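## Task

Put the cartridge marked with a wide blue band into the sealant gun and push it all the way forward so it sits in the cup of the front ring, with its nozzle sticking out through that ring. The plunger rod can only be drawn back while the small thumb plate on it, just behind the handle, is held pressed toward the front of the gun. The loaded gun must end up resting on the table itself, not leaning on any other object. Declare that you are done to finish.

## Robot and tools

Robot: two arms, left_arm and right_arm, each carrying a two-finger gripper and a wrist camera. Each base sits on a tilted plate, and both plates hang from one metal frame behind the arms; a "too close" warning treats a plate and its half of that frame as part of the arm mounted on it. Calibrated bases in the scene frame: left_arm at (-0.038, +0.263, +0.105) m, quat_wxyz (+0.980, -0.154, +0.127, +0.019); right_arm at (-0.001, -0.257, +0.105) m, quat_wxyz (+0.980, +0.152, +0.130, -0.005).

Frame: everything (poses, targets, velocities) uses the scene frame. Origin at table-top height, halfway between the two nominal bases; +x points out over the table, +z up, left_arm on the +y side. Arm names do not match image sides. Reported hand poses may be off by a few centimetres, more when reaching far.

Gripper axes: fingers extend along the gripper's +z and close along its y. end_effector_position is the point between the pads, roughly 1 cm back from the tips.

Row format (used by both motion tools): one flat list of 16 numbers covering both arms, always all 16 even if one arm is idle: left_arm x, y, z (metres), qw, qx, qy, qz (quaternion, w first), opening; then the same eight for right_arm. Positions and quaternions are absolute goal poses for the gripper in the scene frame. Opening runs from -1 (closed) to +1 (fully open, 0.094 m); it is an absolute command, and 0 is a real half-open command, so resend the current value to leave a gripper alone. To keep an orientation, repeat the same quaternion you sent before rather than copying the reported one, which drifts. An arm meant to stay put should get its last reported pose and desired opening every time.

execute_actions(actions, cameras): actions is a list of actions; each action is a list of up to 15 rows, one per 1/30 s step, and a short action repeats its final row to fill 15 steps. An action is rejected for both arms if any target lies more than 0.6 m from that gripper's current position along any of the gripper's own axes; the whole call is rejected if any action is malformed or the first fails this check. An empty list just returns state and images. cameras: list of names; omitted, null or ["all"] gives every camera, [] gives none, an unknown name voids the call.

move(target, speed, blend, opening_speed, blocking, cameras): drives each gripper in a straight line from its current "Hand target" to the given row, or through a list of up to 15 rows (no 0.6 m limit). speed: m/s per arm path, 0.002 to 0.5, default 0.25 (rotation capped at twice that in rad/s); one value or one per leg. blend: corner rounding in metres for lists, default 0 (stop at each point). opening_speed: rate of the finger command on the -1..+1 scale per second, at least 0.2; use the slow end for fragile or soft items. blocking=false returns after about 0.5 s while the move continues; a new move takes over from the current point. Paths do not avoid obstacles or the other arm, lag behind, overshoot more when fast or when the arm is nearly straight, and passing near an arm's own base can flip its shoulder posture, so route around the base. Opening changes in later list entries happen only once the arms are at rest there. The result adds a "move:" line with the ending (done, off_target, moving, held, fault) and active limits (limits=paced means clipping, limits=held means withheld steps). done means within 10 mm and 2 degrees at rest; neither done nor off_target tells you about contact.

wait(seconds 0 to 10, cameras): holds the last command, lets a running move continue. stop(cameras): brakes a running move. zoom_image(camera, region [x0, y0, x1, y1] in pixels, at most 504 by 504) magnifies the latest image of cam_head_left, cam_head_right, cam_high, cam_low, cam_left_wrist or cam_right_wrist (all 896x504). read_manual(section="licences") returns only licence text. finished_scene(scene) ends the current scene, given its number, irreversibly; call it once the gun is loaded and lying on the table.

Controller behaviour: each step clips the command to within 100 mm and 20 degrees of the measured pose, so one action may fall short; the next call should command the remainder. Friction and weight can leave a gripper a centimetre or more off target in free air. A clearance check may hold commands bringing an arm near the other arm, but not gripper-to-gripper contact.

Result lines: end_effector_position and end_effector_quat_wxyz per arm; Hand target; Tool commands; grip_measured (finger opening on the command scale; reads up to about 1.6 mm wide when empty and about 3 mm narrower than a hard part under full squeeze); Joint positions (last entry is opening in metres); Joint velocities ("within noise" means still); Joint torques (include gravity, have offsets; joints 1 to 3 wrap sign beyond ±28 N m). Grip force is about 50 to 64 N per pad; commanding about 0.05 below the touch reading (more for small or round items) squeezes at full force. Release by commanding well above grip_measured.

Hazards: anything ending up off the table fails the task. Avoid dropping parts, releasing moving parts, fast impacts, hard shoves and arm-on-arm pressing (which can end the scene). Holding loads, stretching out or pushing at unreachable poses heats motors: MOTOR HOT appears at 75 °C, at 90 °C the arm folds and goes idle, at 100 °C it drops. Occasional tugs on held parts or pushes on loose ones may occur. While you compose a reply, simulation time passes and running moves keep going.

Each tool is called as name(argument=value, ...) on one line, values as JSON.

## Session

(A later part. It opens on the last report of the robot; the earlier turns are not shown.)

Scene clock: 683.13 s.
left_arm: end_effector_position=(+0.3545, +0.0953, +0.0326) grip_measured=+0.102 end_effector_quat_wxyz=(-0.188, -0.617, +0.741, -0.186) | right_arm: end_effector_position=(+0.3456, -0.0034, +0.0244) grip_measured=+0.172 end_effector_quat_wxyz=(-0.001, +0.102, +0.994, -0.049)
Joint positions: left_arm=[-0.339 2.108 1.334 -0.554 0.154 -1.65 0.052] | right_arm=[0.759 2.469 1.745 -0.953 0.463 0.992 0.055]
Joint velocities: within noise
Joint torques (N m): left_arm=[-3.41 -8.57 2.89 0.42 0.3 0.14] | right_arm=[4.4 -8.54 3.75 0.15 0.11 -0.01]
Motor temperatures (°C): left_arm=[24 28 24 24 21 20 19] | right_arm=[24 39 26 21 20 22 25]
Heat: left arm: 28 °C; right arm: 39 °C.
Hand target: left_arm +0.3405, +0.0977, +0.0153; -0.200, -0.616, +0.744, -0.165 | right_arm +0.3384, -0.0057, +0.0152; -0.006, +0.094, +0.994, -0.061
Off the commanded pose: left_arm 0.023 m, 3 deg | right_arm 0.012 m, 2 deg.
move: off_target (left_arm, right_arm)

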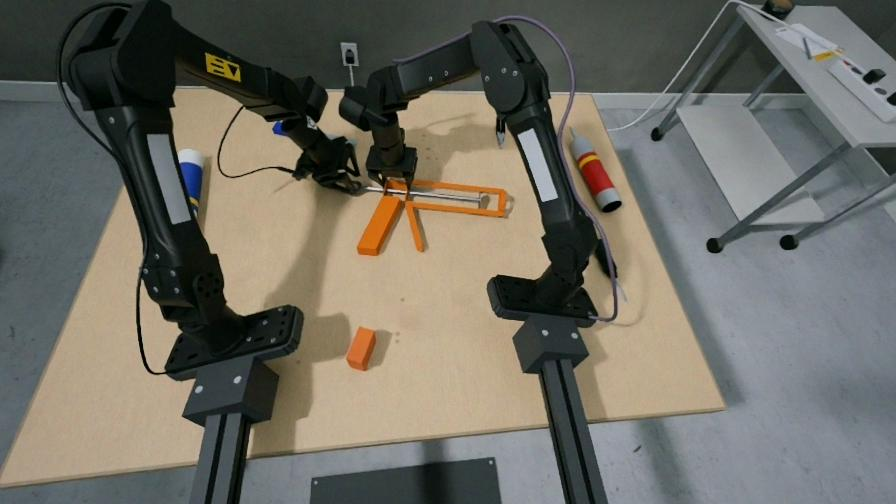

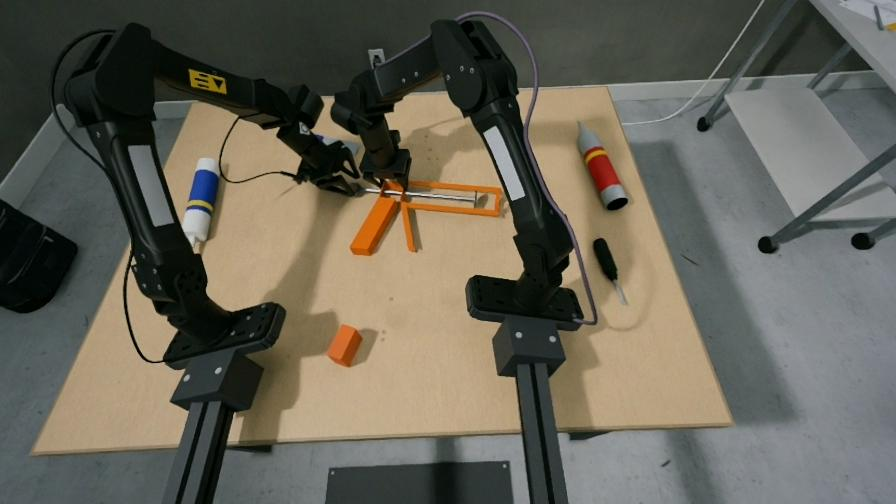

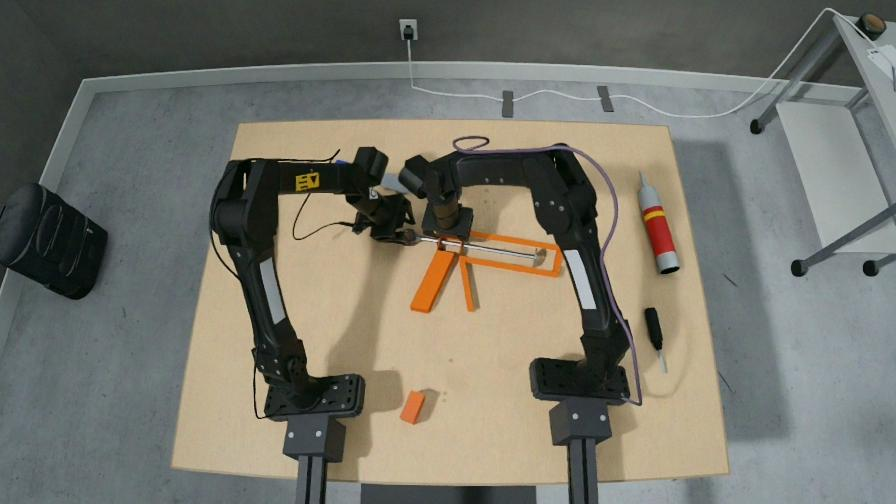

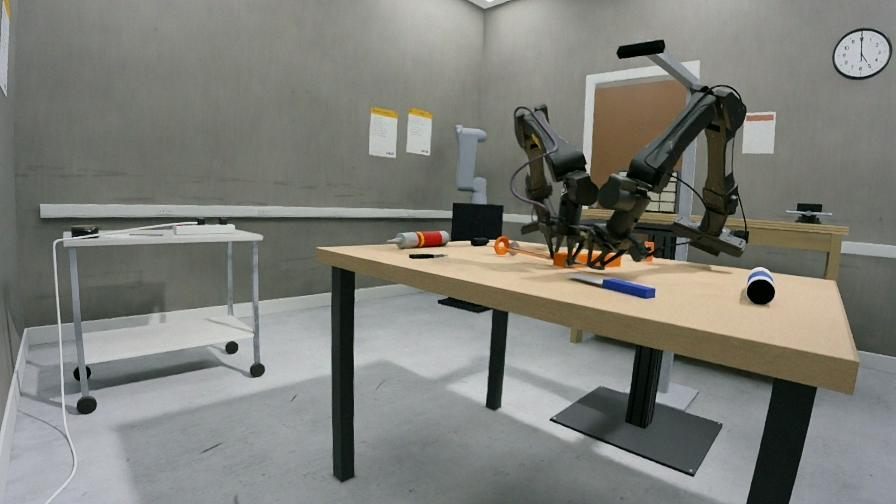

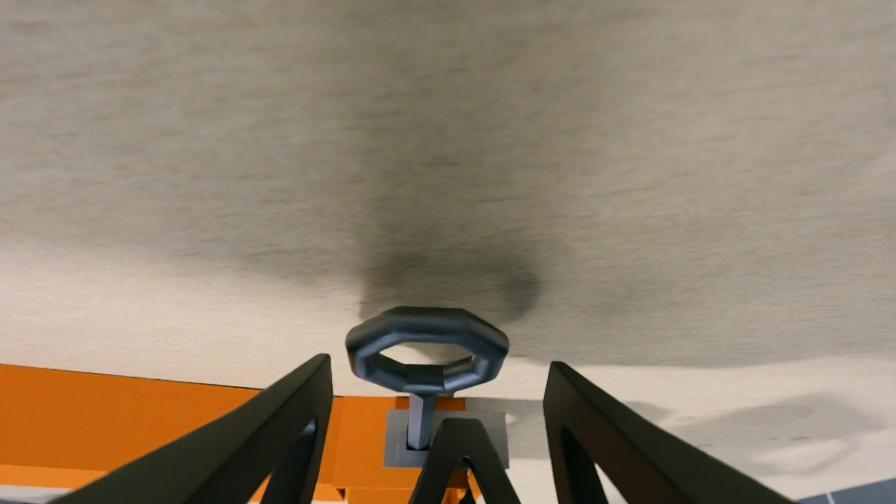

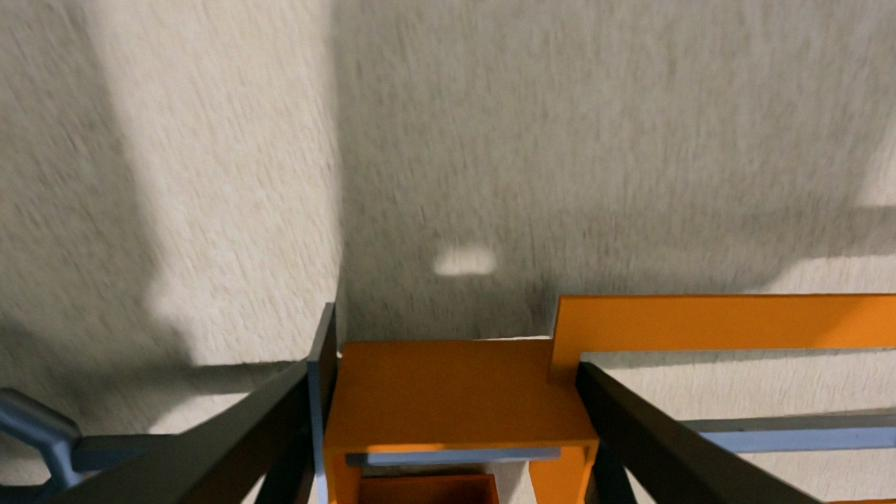

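move(target=[0.3400,0.105,0.010,0.1994,0.6157,-0.7442,0.1655,0.1, 0.3385,-0.0055,0.015,-0.0057,0.0937,0.9936,-0.0608,0.15], speed=0.08, cameras=["cam_left_wrist","cam_low"])

zoom_image(camera="cam_low", region=[520, 200, 680, 300])

Scene clock: 689.43 s.
left_arm: end_effector_position=(+0.3520, +0.1044, +0.0253) grip_measured=+0.102 end_effector_quat_wxyz=(-0.188, -0.618, +0.741, -0.182) | right_arm: end_effector_position=(+0.3456, -0.0034, +0.0244) grip_measured=+0.172 end_effector_quat_wxyz=(-0.001, +0.102, +0.994, -0.049)
Joint positions: left_arm=[-0.315 2.108 1.316 -0.545 0.154 -1.628 0.052] | right_arm=[0.759 2.469 1.745 -0.953 0.463 0.992 0.055]
Joint velocities: within noise
Joint torques (N m): left_arm=[-3.56 -8.69 3.07 0.37 0.33 0.13] | right_arm=[4.38 -8.53 3.75 0.15 0.11 0]
Motor temperatures (°C): left_arm=[23 28 24 24 21 20 19] | right_arm=[24 39 26 21 20 22 25]
Heat: left arm: 28 °C; right arm: 39 °C.
Hand target: left_arm +0.3396, +0.1051, +0.0106; -0.200, -0.616, +0.744, -0.165 | right_arm +0.3384, -0.0057, +0.0152; -0.006, +0.094, +0.994, -0.061
Off the commanded pose: left_arm 0.019 m, 2 deg | right_arm 0.012 m, 2 deg.
move: off_target (left_arm, right_arm)
Images, in order (width x height): cam_low 896x504, cam_left_wrist 896x504.

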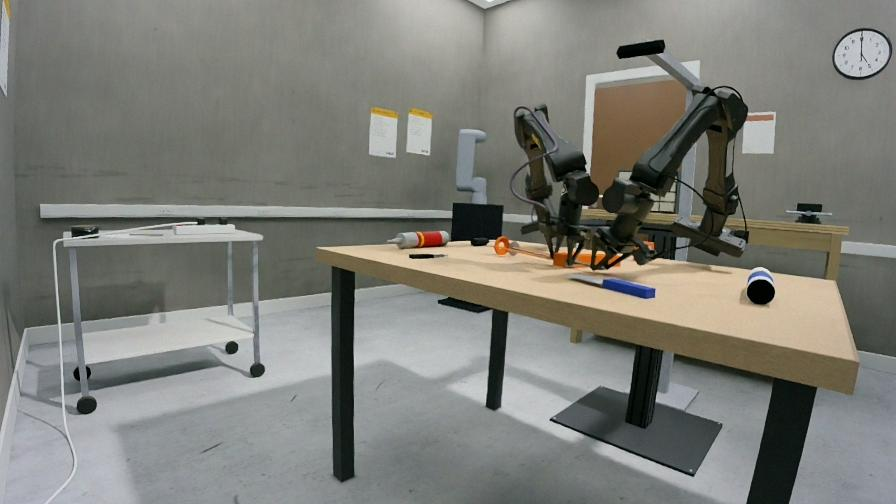

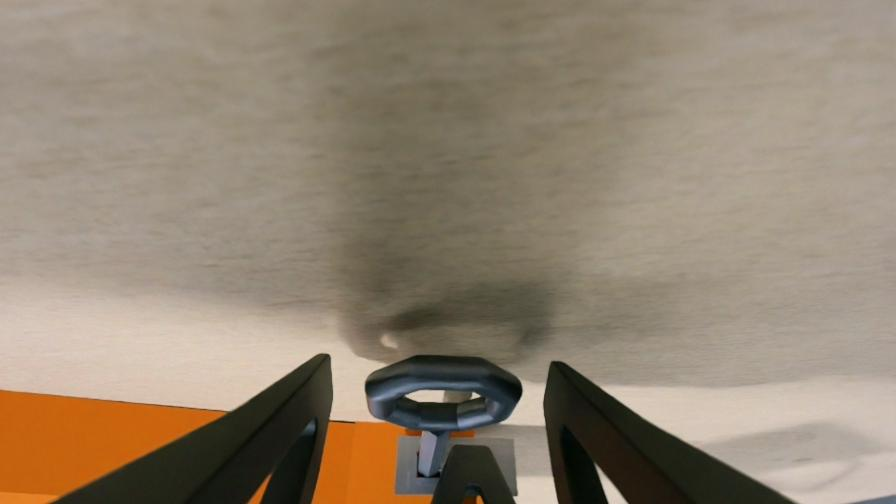

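Scaled by 3.150 from the camera's 896x504 image, which has a finer 1280x720 frame.

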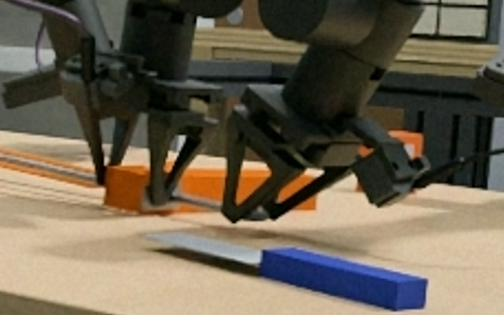

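move(target=[0.3400,0.105,0.010,0.1994,0.6157,-0.7442,0.1655,-0.45, 0.3385,-0.0055,0.015,-0.0057,0.0937,0.9936,-0.0608,0.12], speed=0.08, opening_speed=0.4, cameras=["cam_left_wrist","cam_right_wrist","cam_low"])

zoom_image(camera="cam_low", region=[520, 200, 680, 300])

Scene clock: 698.17 s.
left_arm: end_effector_position=(+0.3527, +0.1043, +0.0254) grip_measured=-0.272 end_effector_quat_wxyz=(-0.187, -0.618, +0.742, -0.183) | right_arm: end_effector_position=(+0.3456, -0.0034, +0.0244) grip_measured=+0.172 end_effector_quat_wxyz=(-0.001, +0.102, +0.994, -0.049)
Joint positions: left_arm=[-0.315 2.108 1.316 -0.542 0.154 -1.627 0.034] | right_arm=[0.759 2.469 1.745 -0.953 0.463 0.992 0.055]
Joint velocities: within noise
Joint torques (N m): left_arm=[-3.56 -8.68 3.1 0.36 0.32 0.12] | right_arm=[4.38 -8.53 3.75 0.15 0.11 -0.01]
Motor temperatures (°C): left_arm=[23 28 24 24 21 20 19] | right_arm=[24 39 26 21 20 22 25]
Heat: left arm: 28 °C; right arm: 39 °C.
Hand target: left_arm +0.3395, +0.1051, +0.0106; -0.200, -0.616, +0.744, -0.165 | right_arm +0.3384, -0.0057, +0.0152; -0.006, +0.094, +0.994, -0.061
Off the commanded pose: left_arm 0.020 m, 3 deg | right_arm 0.012 m, 2 deg.
move: off_target (left_arm, right_arm)
Images, in order (width x height): cam_low 896x504, cam_left_wrist 896x504, cam_right_wrist 896x504.

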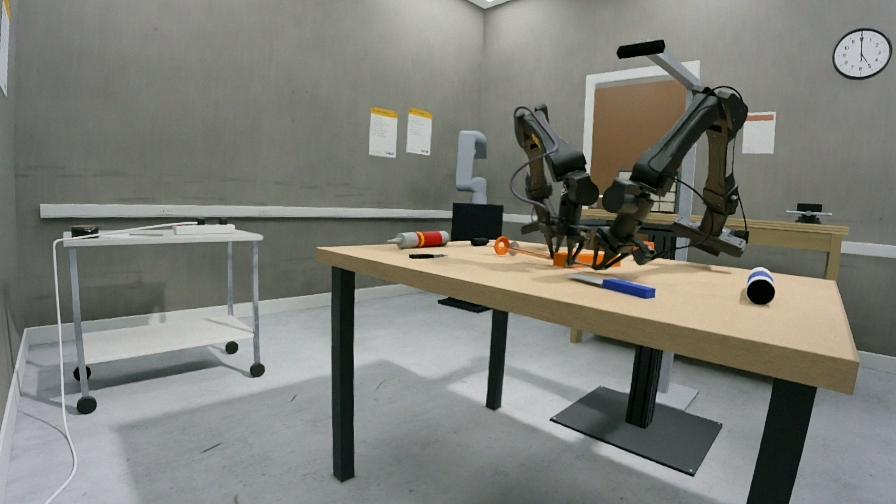

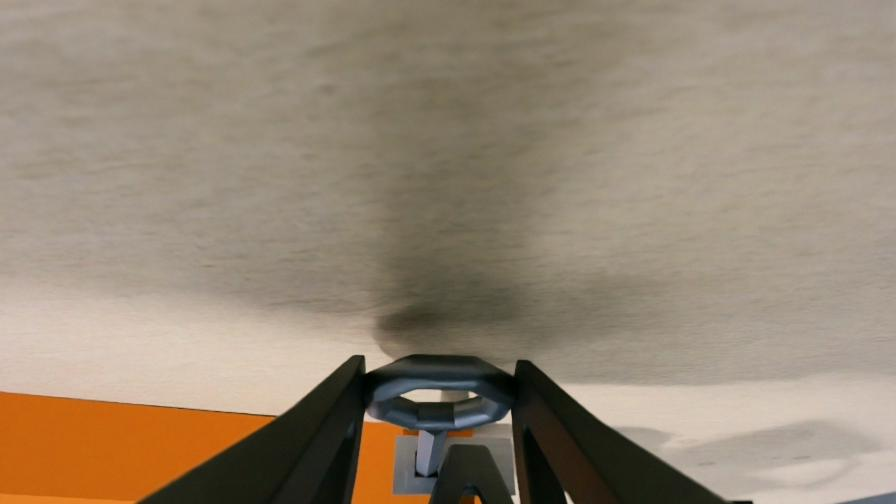

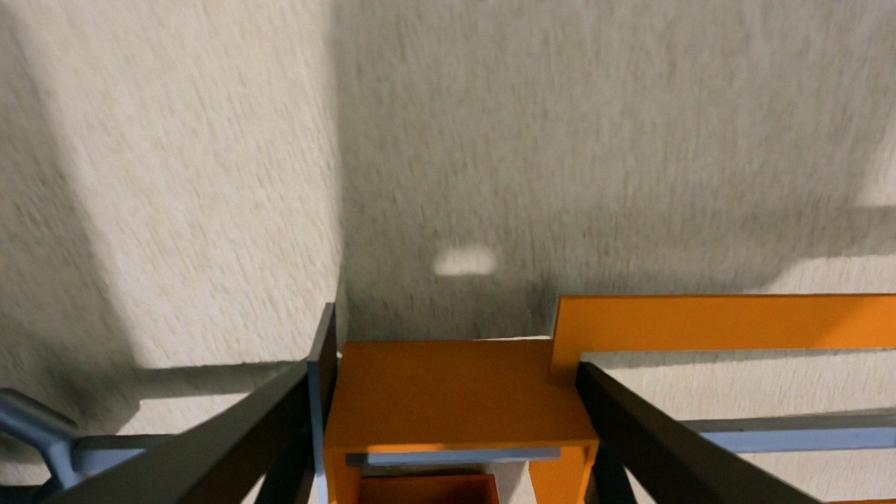

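Scaled by 3.150 from the camera's 896x504 image, which has a finer 1280x720 frame.

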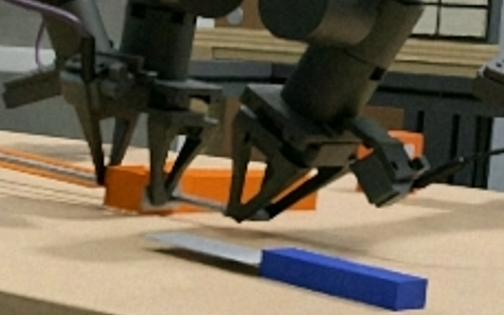

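move(target=[0.3470,0.140,0.0095,0.1994,0.6157,-0.7442,0.1655,-0.5, 0.3385,-0.0055,0.015,-0.0057,0.0937,0.9936,-0.0608,0.12], speed=0.05, cameras=["cam_left_wrist","cam_right_wrist","cam_high"])

Scene clock: 708.37 s.
left_arm: end_effector_position=(+0.3552, +0.1163, +0.0236) grip_measured=-0.273 end_effector_quat_wxyz=(-0.213, -0.606, +0.737, -0.209) | right_arm: end_effector_position=(+0.3462, -0.0023, +0.0243) grip_measured=+0.171 end_effector_quat_wxyz=(-0.001, +0.103, +0.994, -0.047)
Joint positions: left_arm=[-0.249 2.108 1.316 -0.551 0.245 -1.551 0.034] | right_arm=[0.759 2.469 1.745 -0.948 0.461 0.992 0.055]
Joint velocities: within noise
Joint torques (N m): left_arm=[-1.63 -10.99 3.79 -0.1 -0.33 0.23] | right_arm=[4.38 -8.53 3.79 0.11 0.13 -0.01]
Motor temperatures (°C): left_arm=[23 29 24 24 21 20 20] | right_arm=[24 39 26 21 20 22 25]
Heat: left arm: 29 °C; right arm: 39 °C.
Hand target: left_arm +0.3466, +0.1393, +0.0103; -0.200, -0.615, +0.744, -0.166 | right_arm +0.3385, -0.0056, +0.0152; -0.006, +0.094, +0.994, -0.061
Off the commanded pose: left_arm 0.029 m, 5 deg | right_arm 0.012 m, 2 deg.
move: off_target (left_arm, right_arm)
Images, in order (width x height): cam_high 896x504, cam_left_wrist 896x504, cam_right_wrist 896x504.

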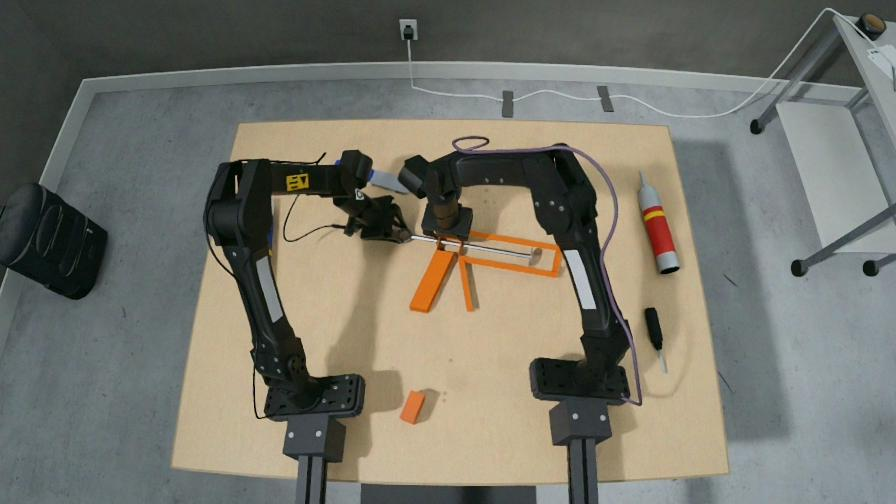

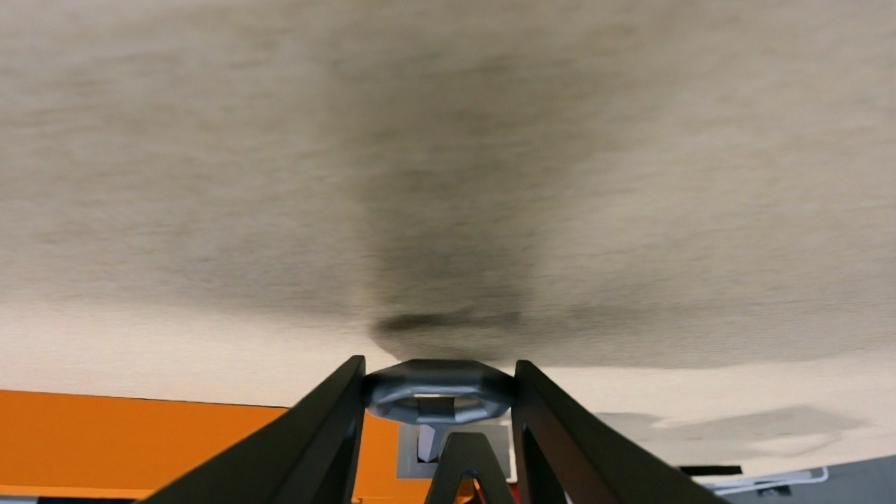

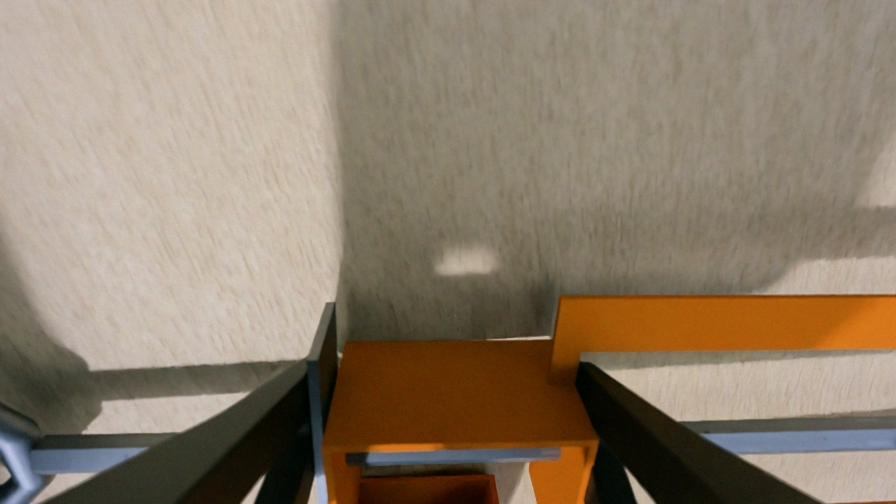

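move(target=[0.3580,0.200,0.0085,0.1994,0.6157,-0.7442,0.1655,-0.5, 0.3385,-0.0055,0.015,-0.0057,0.0937,0.9936,-0.0608,0.12], speed=0.06, cameras=["cam_left_wrist","cam_right_wrist","cam_high"])

Scene clock: 716.00 s.
left_arm: end_effector_position=(+0.3642, +0.1698, +0.0208) grip_measured=-0.273 end_effector_quat_wxyz=(-0.224, -0.603, +0.734, -0.218) | right_arm: end_effector_position=(+0.3462, -0.0023, +0.0243) grip_measured=+0.171 end_effector_quat_wxyz=(-0.001, +0.103, +0.994, -0.047)
Joint positions: left_arm=[-0.101 2.093 1.362 -0.656 0.306 -1.398 0.034] | right_arm=[0.759 2.469 1.745 -0.948 0.461 0.992 0.055]
Joint velocities: within noise
Joint torques (N m): left_arm=[-1.13 -12.05 4.33 -0.25 -0.68 0.22] | right_arm=[4.38 -8.53 3.78 0.1 0.13 -0.01]
Motor temperatures (°C): left_arm=[23 30 24 24 21 20 20] | right_arm=[24 39 26 21 20 22 25]
Heat: left arm: 30 °C; right arm: 39 °C.
Hand target: left_arm +0.3575, +0.1992, +0.0097; -0.201, -0.615, +0.744, -0.167 | right_arm +0.3385, -0.0056, +0.0152; -0.006, +0.094, +0.994, -0.061
Off the commanded pose: left_arm 0.033 m, 7 deg | right_arm 0.012 m, 2 deg.
move: off_target (left_arm, right_arm)
Images, in order (width x height): cam_high 896x504, cam_left_wrist 896x504, cam_right_wrist 896x504.

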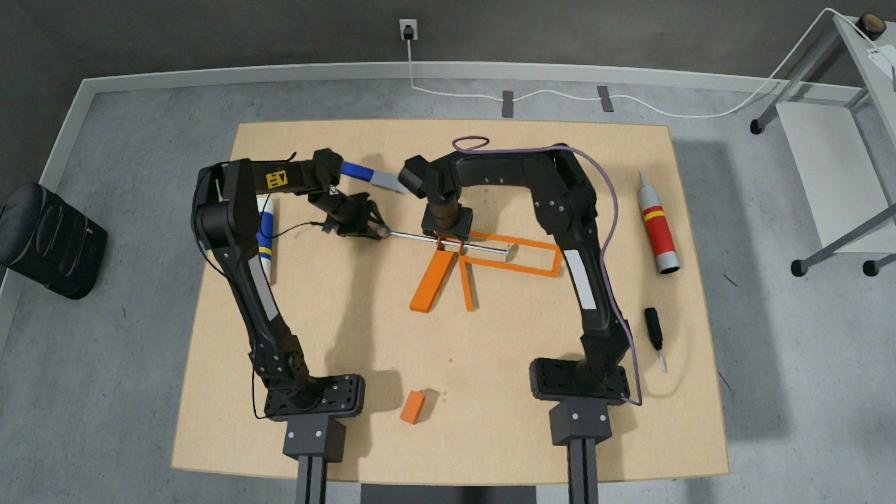

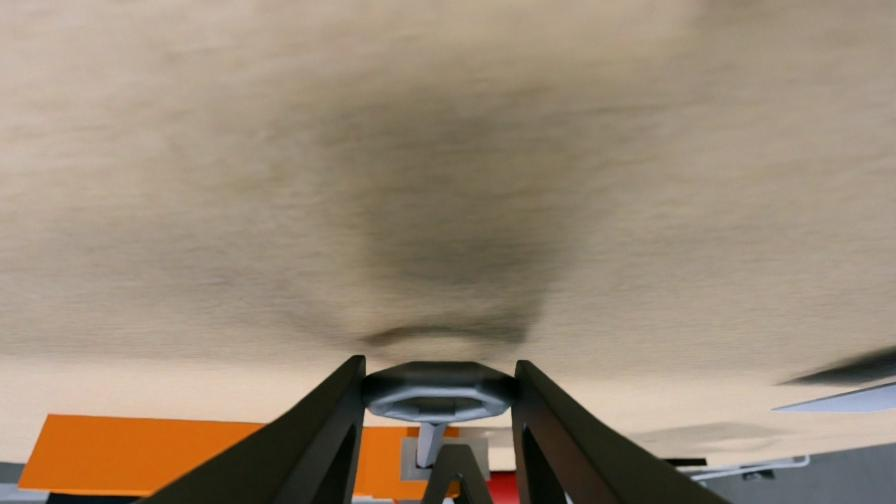

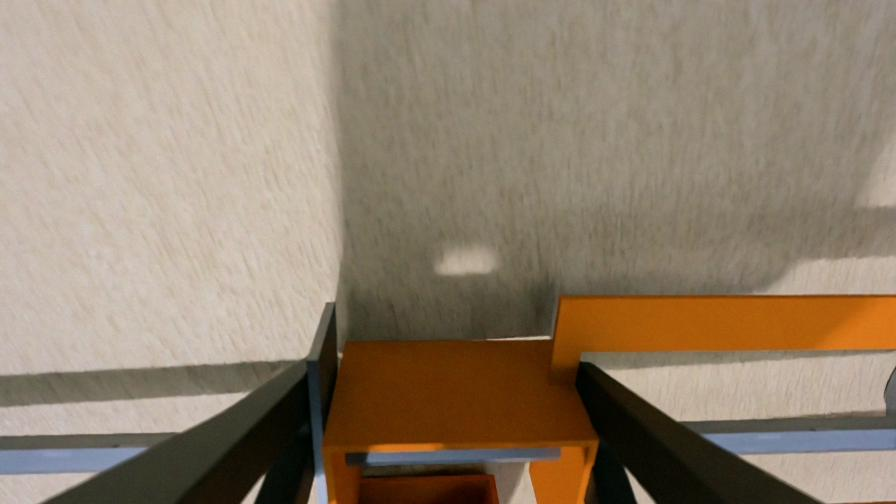

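move(target=[0.3700,0.265,0.0110,0.1994,0.6157,-0.7442,0.1655,-0.5, 0.3385,-0.0055,0.015,-0.0057,0.0937,0.9936,-0.0608,0.12], speed=0.06, cameras=["cam_left_wrist","cam_right_wrist","cam_high","cam_low"])

zoom_image(camera="cam_low", region=[520, 200, 720, 300])

Scene clock: 721.67 s.
left_arm: end_effector_position=(+0.3710, +0.2305, +0.0214) grip_measured=-0.274 end_effector_quat_wxyz=(-0.228, -0.604, +0.732, -0.215) | right_arm: end_effector_position=(+0.3434, +0.0016, +0.0257) grip_measured=+0.168 end_effector_quat_wxyz=(-0.002, +0.098, +0.994, -0.043)
Joint positions: left_arm=[0.047 2.093 1.457 -0.807 0.33 -1.25 0.034] | right_arm=[0.767 2.469 1.745 -0.948 0.454 0.99 0.055]
Joint velocities: within noise
Joint torques (N m): left_arm=[-0.16 -12.07 6.35 -0.38 -0.72 0.28] | right_arm=[3.78 -8.53 3.81 0.11 0.21 0.01]
Motor temperatures (°C): left_arm=[22 29 24 23 21 20 20] | right_arm=[24 39 26 21 20 22 25]
Heat: left arm: 29 °C; right arm: 39 °C.
Hand target: left_arm +0.3692, +0.2643, +0.0124; -0.200, -0.616, +0.743, -0.167 | right_arm +0.3384, -0.0056, +0.0153; -0.006, +0.094, +0.994, -0.061
Off the commanded pose: left_arm 0.036 m, 7 deg | right_arm 0.014 m, 2 deg.
move: off_target (left_arm, right_arm)
Images, in order (width x height): cam_high 896x504, cam_low 896x504, cam_left_wrist 896x504, cam_right_wrist 896x504.

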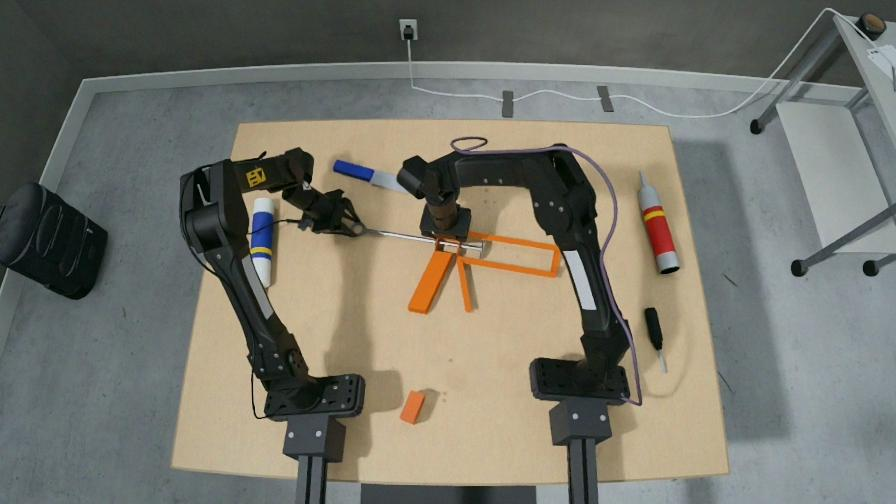

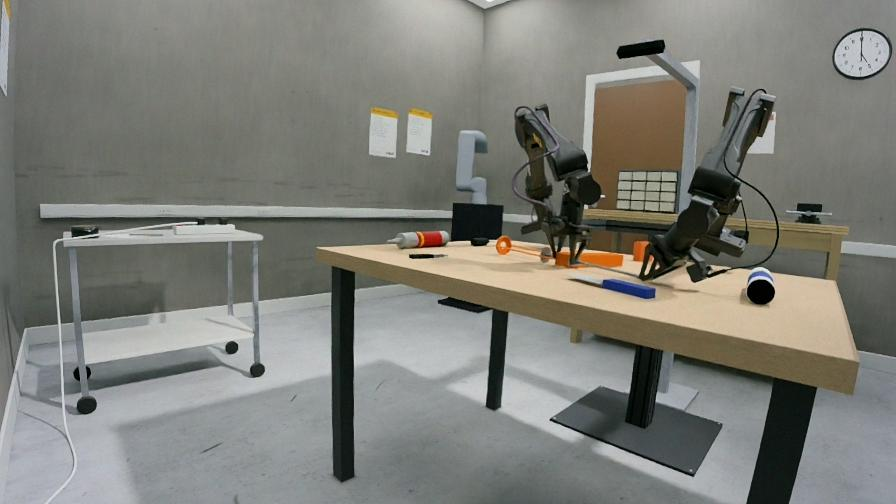

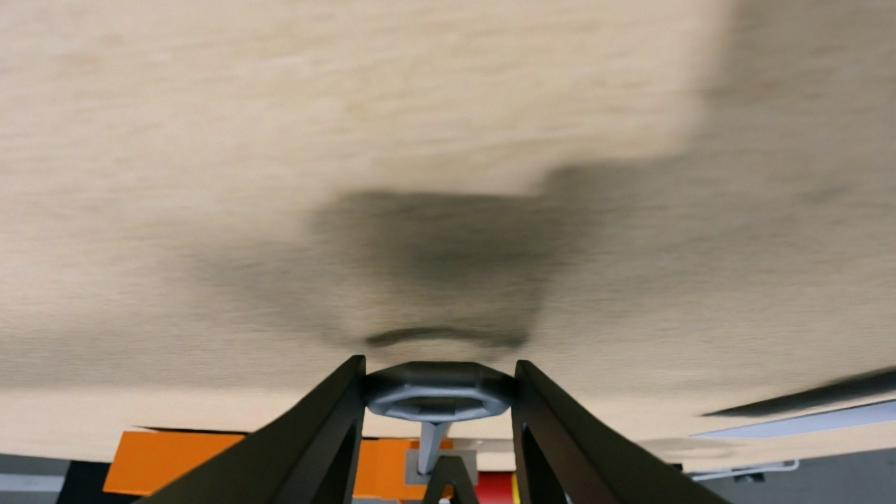

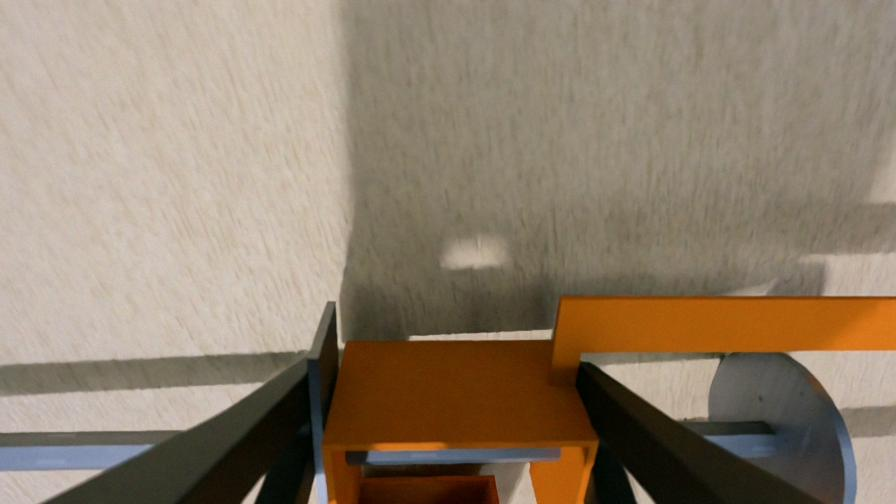

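Scaled by 2.520 from the camera's 896x504 image, which has a finer 1280x720 frame.

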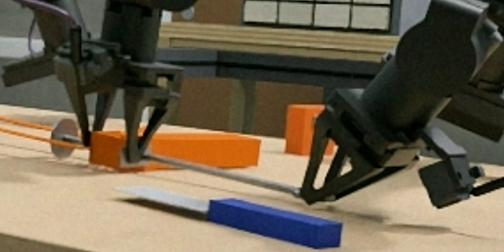

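move(target=[0.3765,0.298,0.0120,0.1994,0.6157,-0.7442,0.1655,-0.5, 0.3385,-0.0055,0.015,-0.0057,0.0937,0.9936,-0.0608,0.12], speed=0.06, cameras=["cam_left_wrist","cam_right_wrist","cam_high"])

Scene clock: 736.23 s.
left_arm: end_effector_position=(+0.3746, +0.2663, +0.0268) grip_measured=-0.274 end_effector_quat_wxyz=(-0.228, -0.605, +0.732, -0.212) | right_arm: end_effector_position=(+0.3414, +0.0064, +0.0272) grip_measured=+0.168 end_effector_quat_wxyz=(-0.002, +0.095, +0.995, -0.038)
Joint positions: left_arm=[0.125 2.095 1.534 -0.912 0.333 -1.17 0.034] | right_arm=[0.777 2.469 1.745 -0.942 0.448 0.99 0.055]
Joint velocities: within noise
Joint torques (N m): left_arm=[-0.23 -10.88 7.34 -0.25 -0.7 0.23] | right_arm=[3.11 -8.54 3.85 0.07 0.26 0.01]
Motor temperatures (°C): left_arm=[22 29 25 23 21 20 21] | right_arm=[24 39 26 21 21 22 26]
Heat: left arm: 29 °C; right arm: 39 °C.
Hand target: left_arm +0.3755, +0.2977, +0.0137; -0.199, -0.616, +0.743, -0.167 | right_arm +0.3382, -0.0054, +0.0154; -0.006, +0.094, +0.994, -0.061
Off the commanded pose: left_arm 0.035 m, 7 deg | right_arm 0.017 m, 3 deg.
move: off_target (left_arm, right_arm)
Images, in order (width x height): cam_high 896x504, cam_left_wrist 896x504, cam_right_wrist 896x504.

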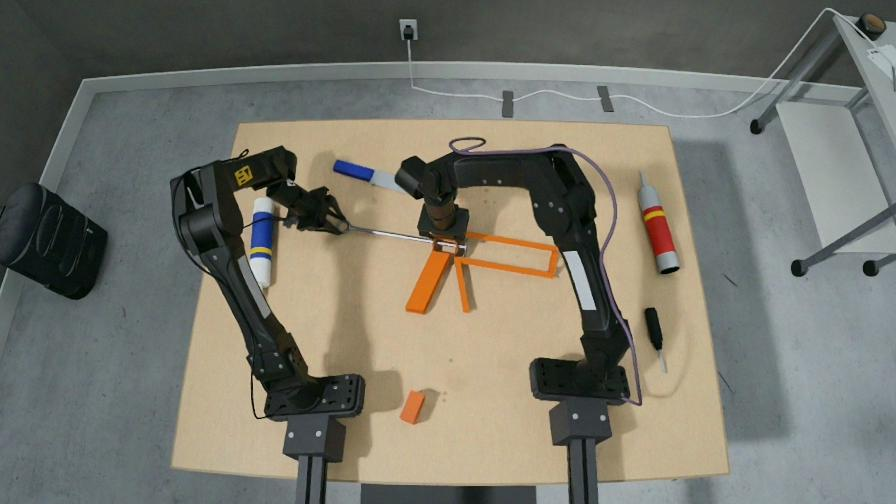

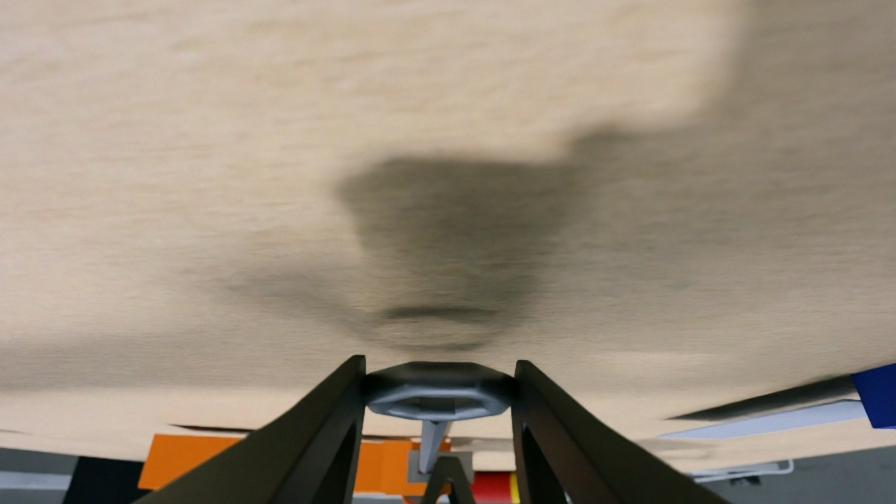

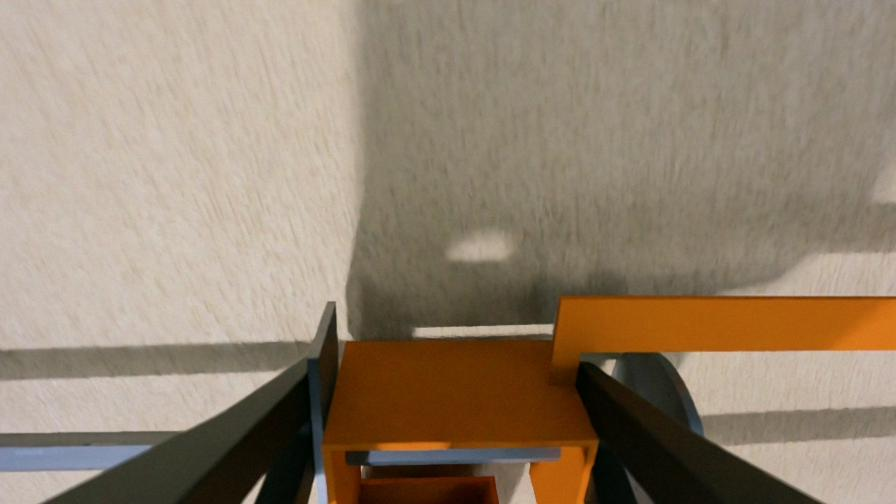

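move(target=[[0.3600,0.270,0.0130,0.1994,0.6157,-0.7442,0.1655,-0.5, 0.3382,-0.0054,0.0153,-0.0057,0.0937,0.9936,-0.0608,0.12],[0.3600,0.268,0.0130,0.1994,0.6157,-0.7442,0.1655,0.15, 0.3382,-0.0054,0.0153,-0.0057,0.0937,0.9936,-0.0608,0.12],[0.3700,0.31,0.09,0.1994,0.6157,-0.7442,0.1655,0.3, 0.3382,-0.0054,0.0153,-0.0057,0.0937,0.9936,-0.0608,0.12]], speed=0.08, cameras=["cam_left_wrist","cam_right_wrist","cam_high"])

Scene clock: 754.77 s.
left_arm: end_effector_position=(+0.3636, +0.2999, +0.0773) grip_measured=+0.297 end_effector_quat_wxyz=(-0.219, -0.615, +0.741, -0.160) | right_arm: end_effector_position=(+0.3411, +0.0060, +0.0272) grip_measured=+0.164 end_effector_quat_wxyz=(-0.002, +0.095, +0.995, -0.039)
Joint positions: left_arm=[0.133 1.987 1.617 -1.132 0.231 -1.177 0.061] | right_arm=[0.777 2.469 1.745 -0.945 0.449 0.991 0.055]
Joint velocities: within noise
Joint torques (N m): left_arm=[-2.29 -14.67 6.28 -0.27 0.21 0.12] | right_arm=[3.17 -8.59 3.77 0.08 0.26 0.02]
Motor temperatures (°C): left_arm=[22 32 26 23 22 20 21] | right_arm=[24 40 26 21 21 22 26]
Heat: left arm: 32 °C; right arm: 40 °C.
Hand target: left_arm +0.3698, +0.3098, +0.0899; -0.199, -0.616, +0.744, -0.165 | right_arm +0.3380, -0.0053, +0.0157; -0.006, +0.094, +0.994, -0.061
Off the commanded pose: left_arm 0.017 m, 2 deg | right_arm 0.017 m, 3 deg.
move: off_target (left_arm, right_arm); target 2's new opening was sent with left_arm's hand 0.013 m and 4 deg from that target; target 3's new opening was sent with left_arm's hand 0.017 m and 2 deg from that target
Images, in order (width x height): cam_high 896x504, cam_left_wrist 896x504, cam_right_wrist 896x504.

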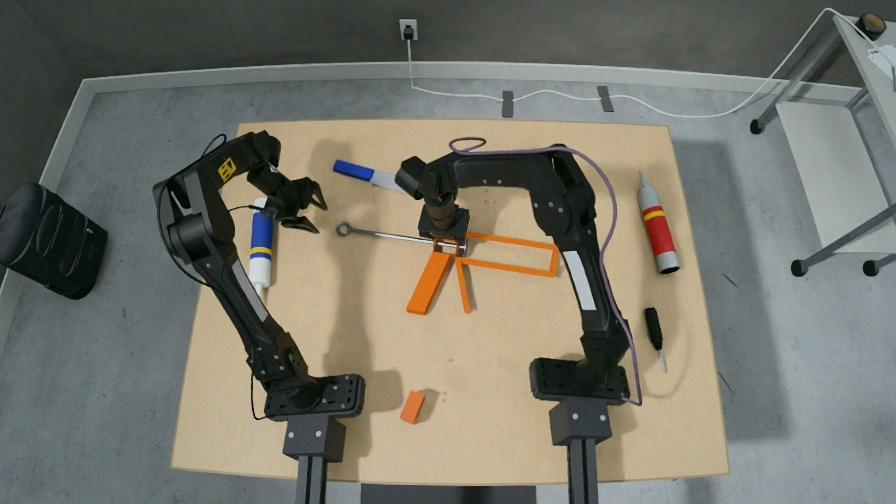

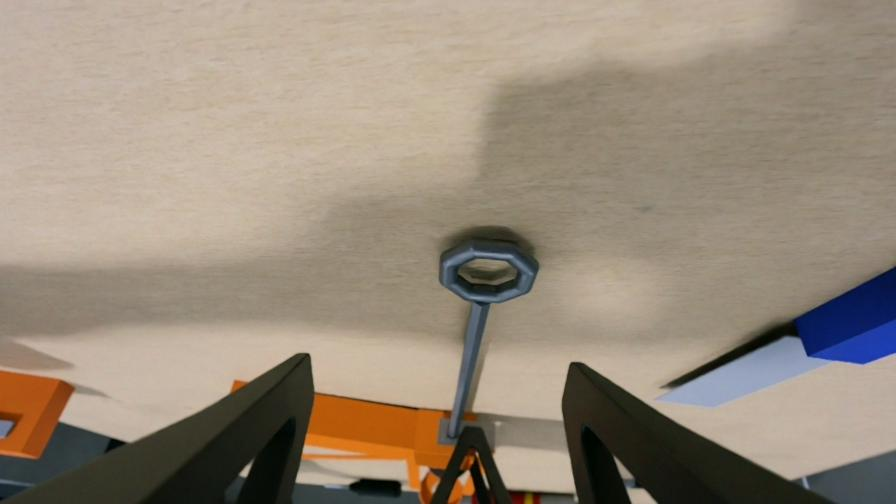

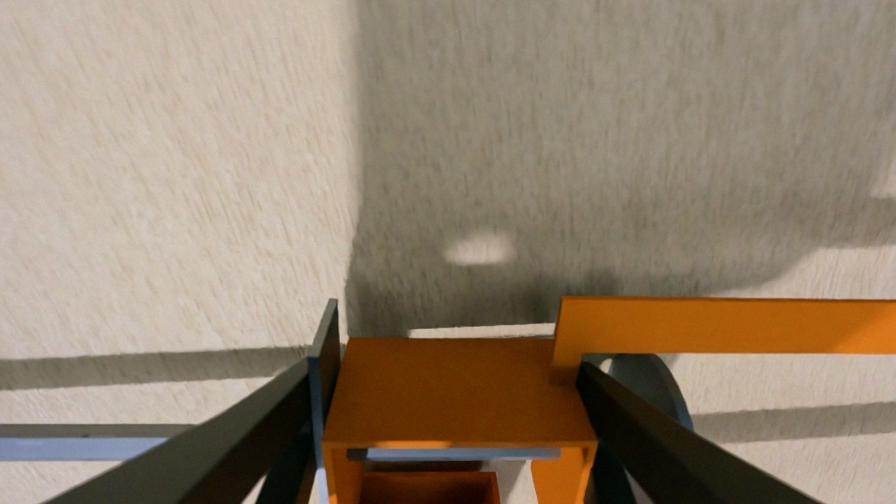

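move(target=[[0.3700,0.310,0.0900,0.1994,0.6157,-0.7442,0.1655,0.3, 0.3354,0.0045,0.0175,-0.0057,0.0937,0.9936,-0.0608,0.12],[0.3700,0.310,0.0900,0.1994,0.6157,-0.7442,0.1655,0.3, 0.3354,0.0045,0.0175,-0.0057,0.0937,0.9936,-0.0608,0.4]], speed=0.05, opening_speed=0.5, cameras=["cam_left_wrist","cam_right_wrist"])

Scene clock: 764.40 s.
left_arm: end_effector_position=(+0.3636, +0.2999, +0.0773) grip_measured=+0.297 end_effector_quat_wxyz=(-0.219, -0.615, +0.741, -0.160) | right_arm: end_effector_position=(+0.3406, +0.0059, +0.0235) grip_measured=+0.398 end_effector_quat_wxyz=(+0.001, +0.099, +0.994, -0.047)
Joint positions: left_arm=[0.133 1.987 1.617 -1.132 0.231 -1.177 0.061] | right_arm=[0.779 2.484 1.753 -0.948 0.463 1.007 0.066]
Joint velocities: within noise
Joint torques (N m): left_arm=[-2.33 -14.68 6.28 -0.28 0.21 0.12] | right_arm=[4.48 -8.08 6.43 -0.15 0.09 0.07]
Motor temperatures (°C): left_arm=[22 33 25 23 21 20 20] | right_arm=[24 40 26 21 21 22 26]
Heat: left arm: 33 °C; right arm: 40 °C.
Hand target: left_arm +0.3698, +0.3098, +0.0899; -0.199, -0.616, +0.744, -0.165 | right_arm +0.3354, +0.0045, +0.0176; -0.005, +0.094, +0.994, -0.060
Off the commanded pose: left_arm 0.017 m, 2 deg | right_arm 0.008 m, 2 deg.
move: off_target (left_arm); target 2's new opening was sent with right_arm's hand 0.011 m and 2 deg from that target
Images, in order (width x height): cam_left_wrist 896x504, cam_right_wrist 896x504.

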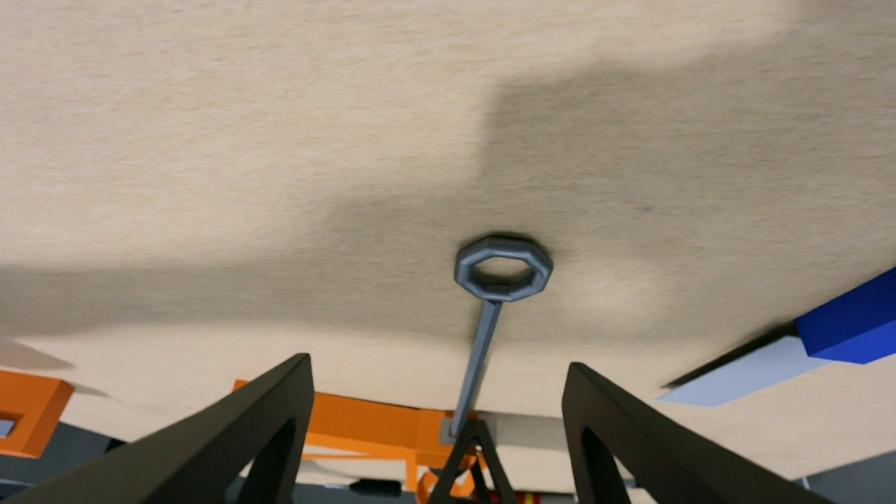

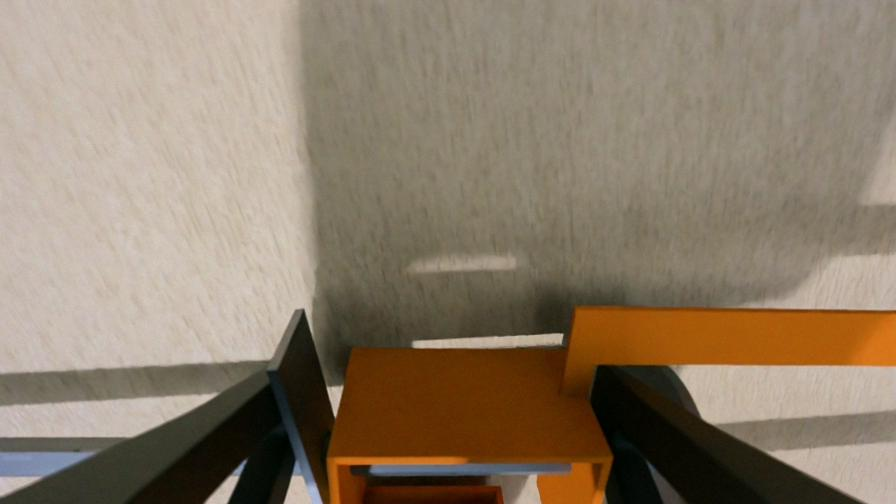

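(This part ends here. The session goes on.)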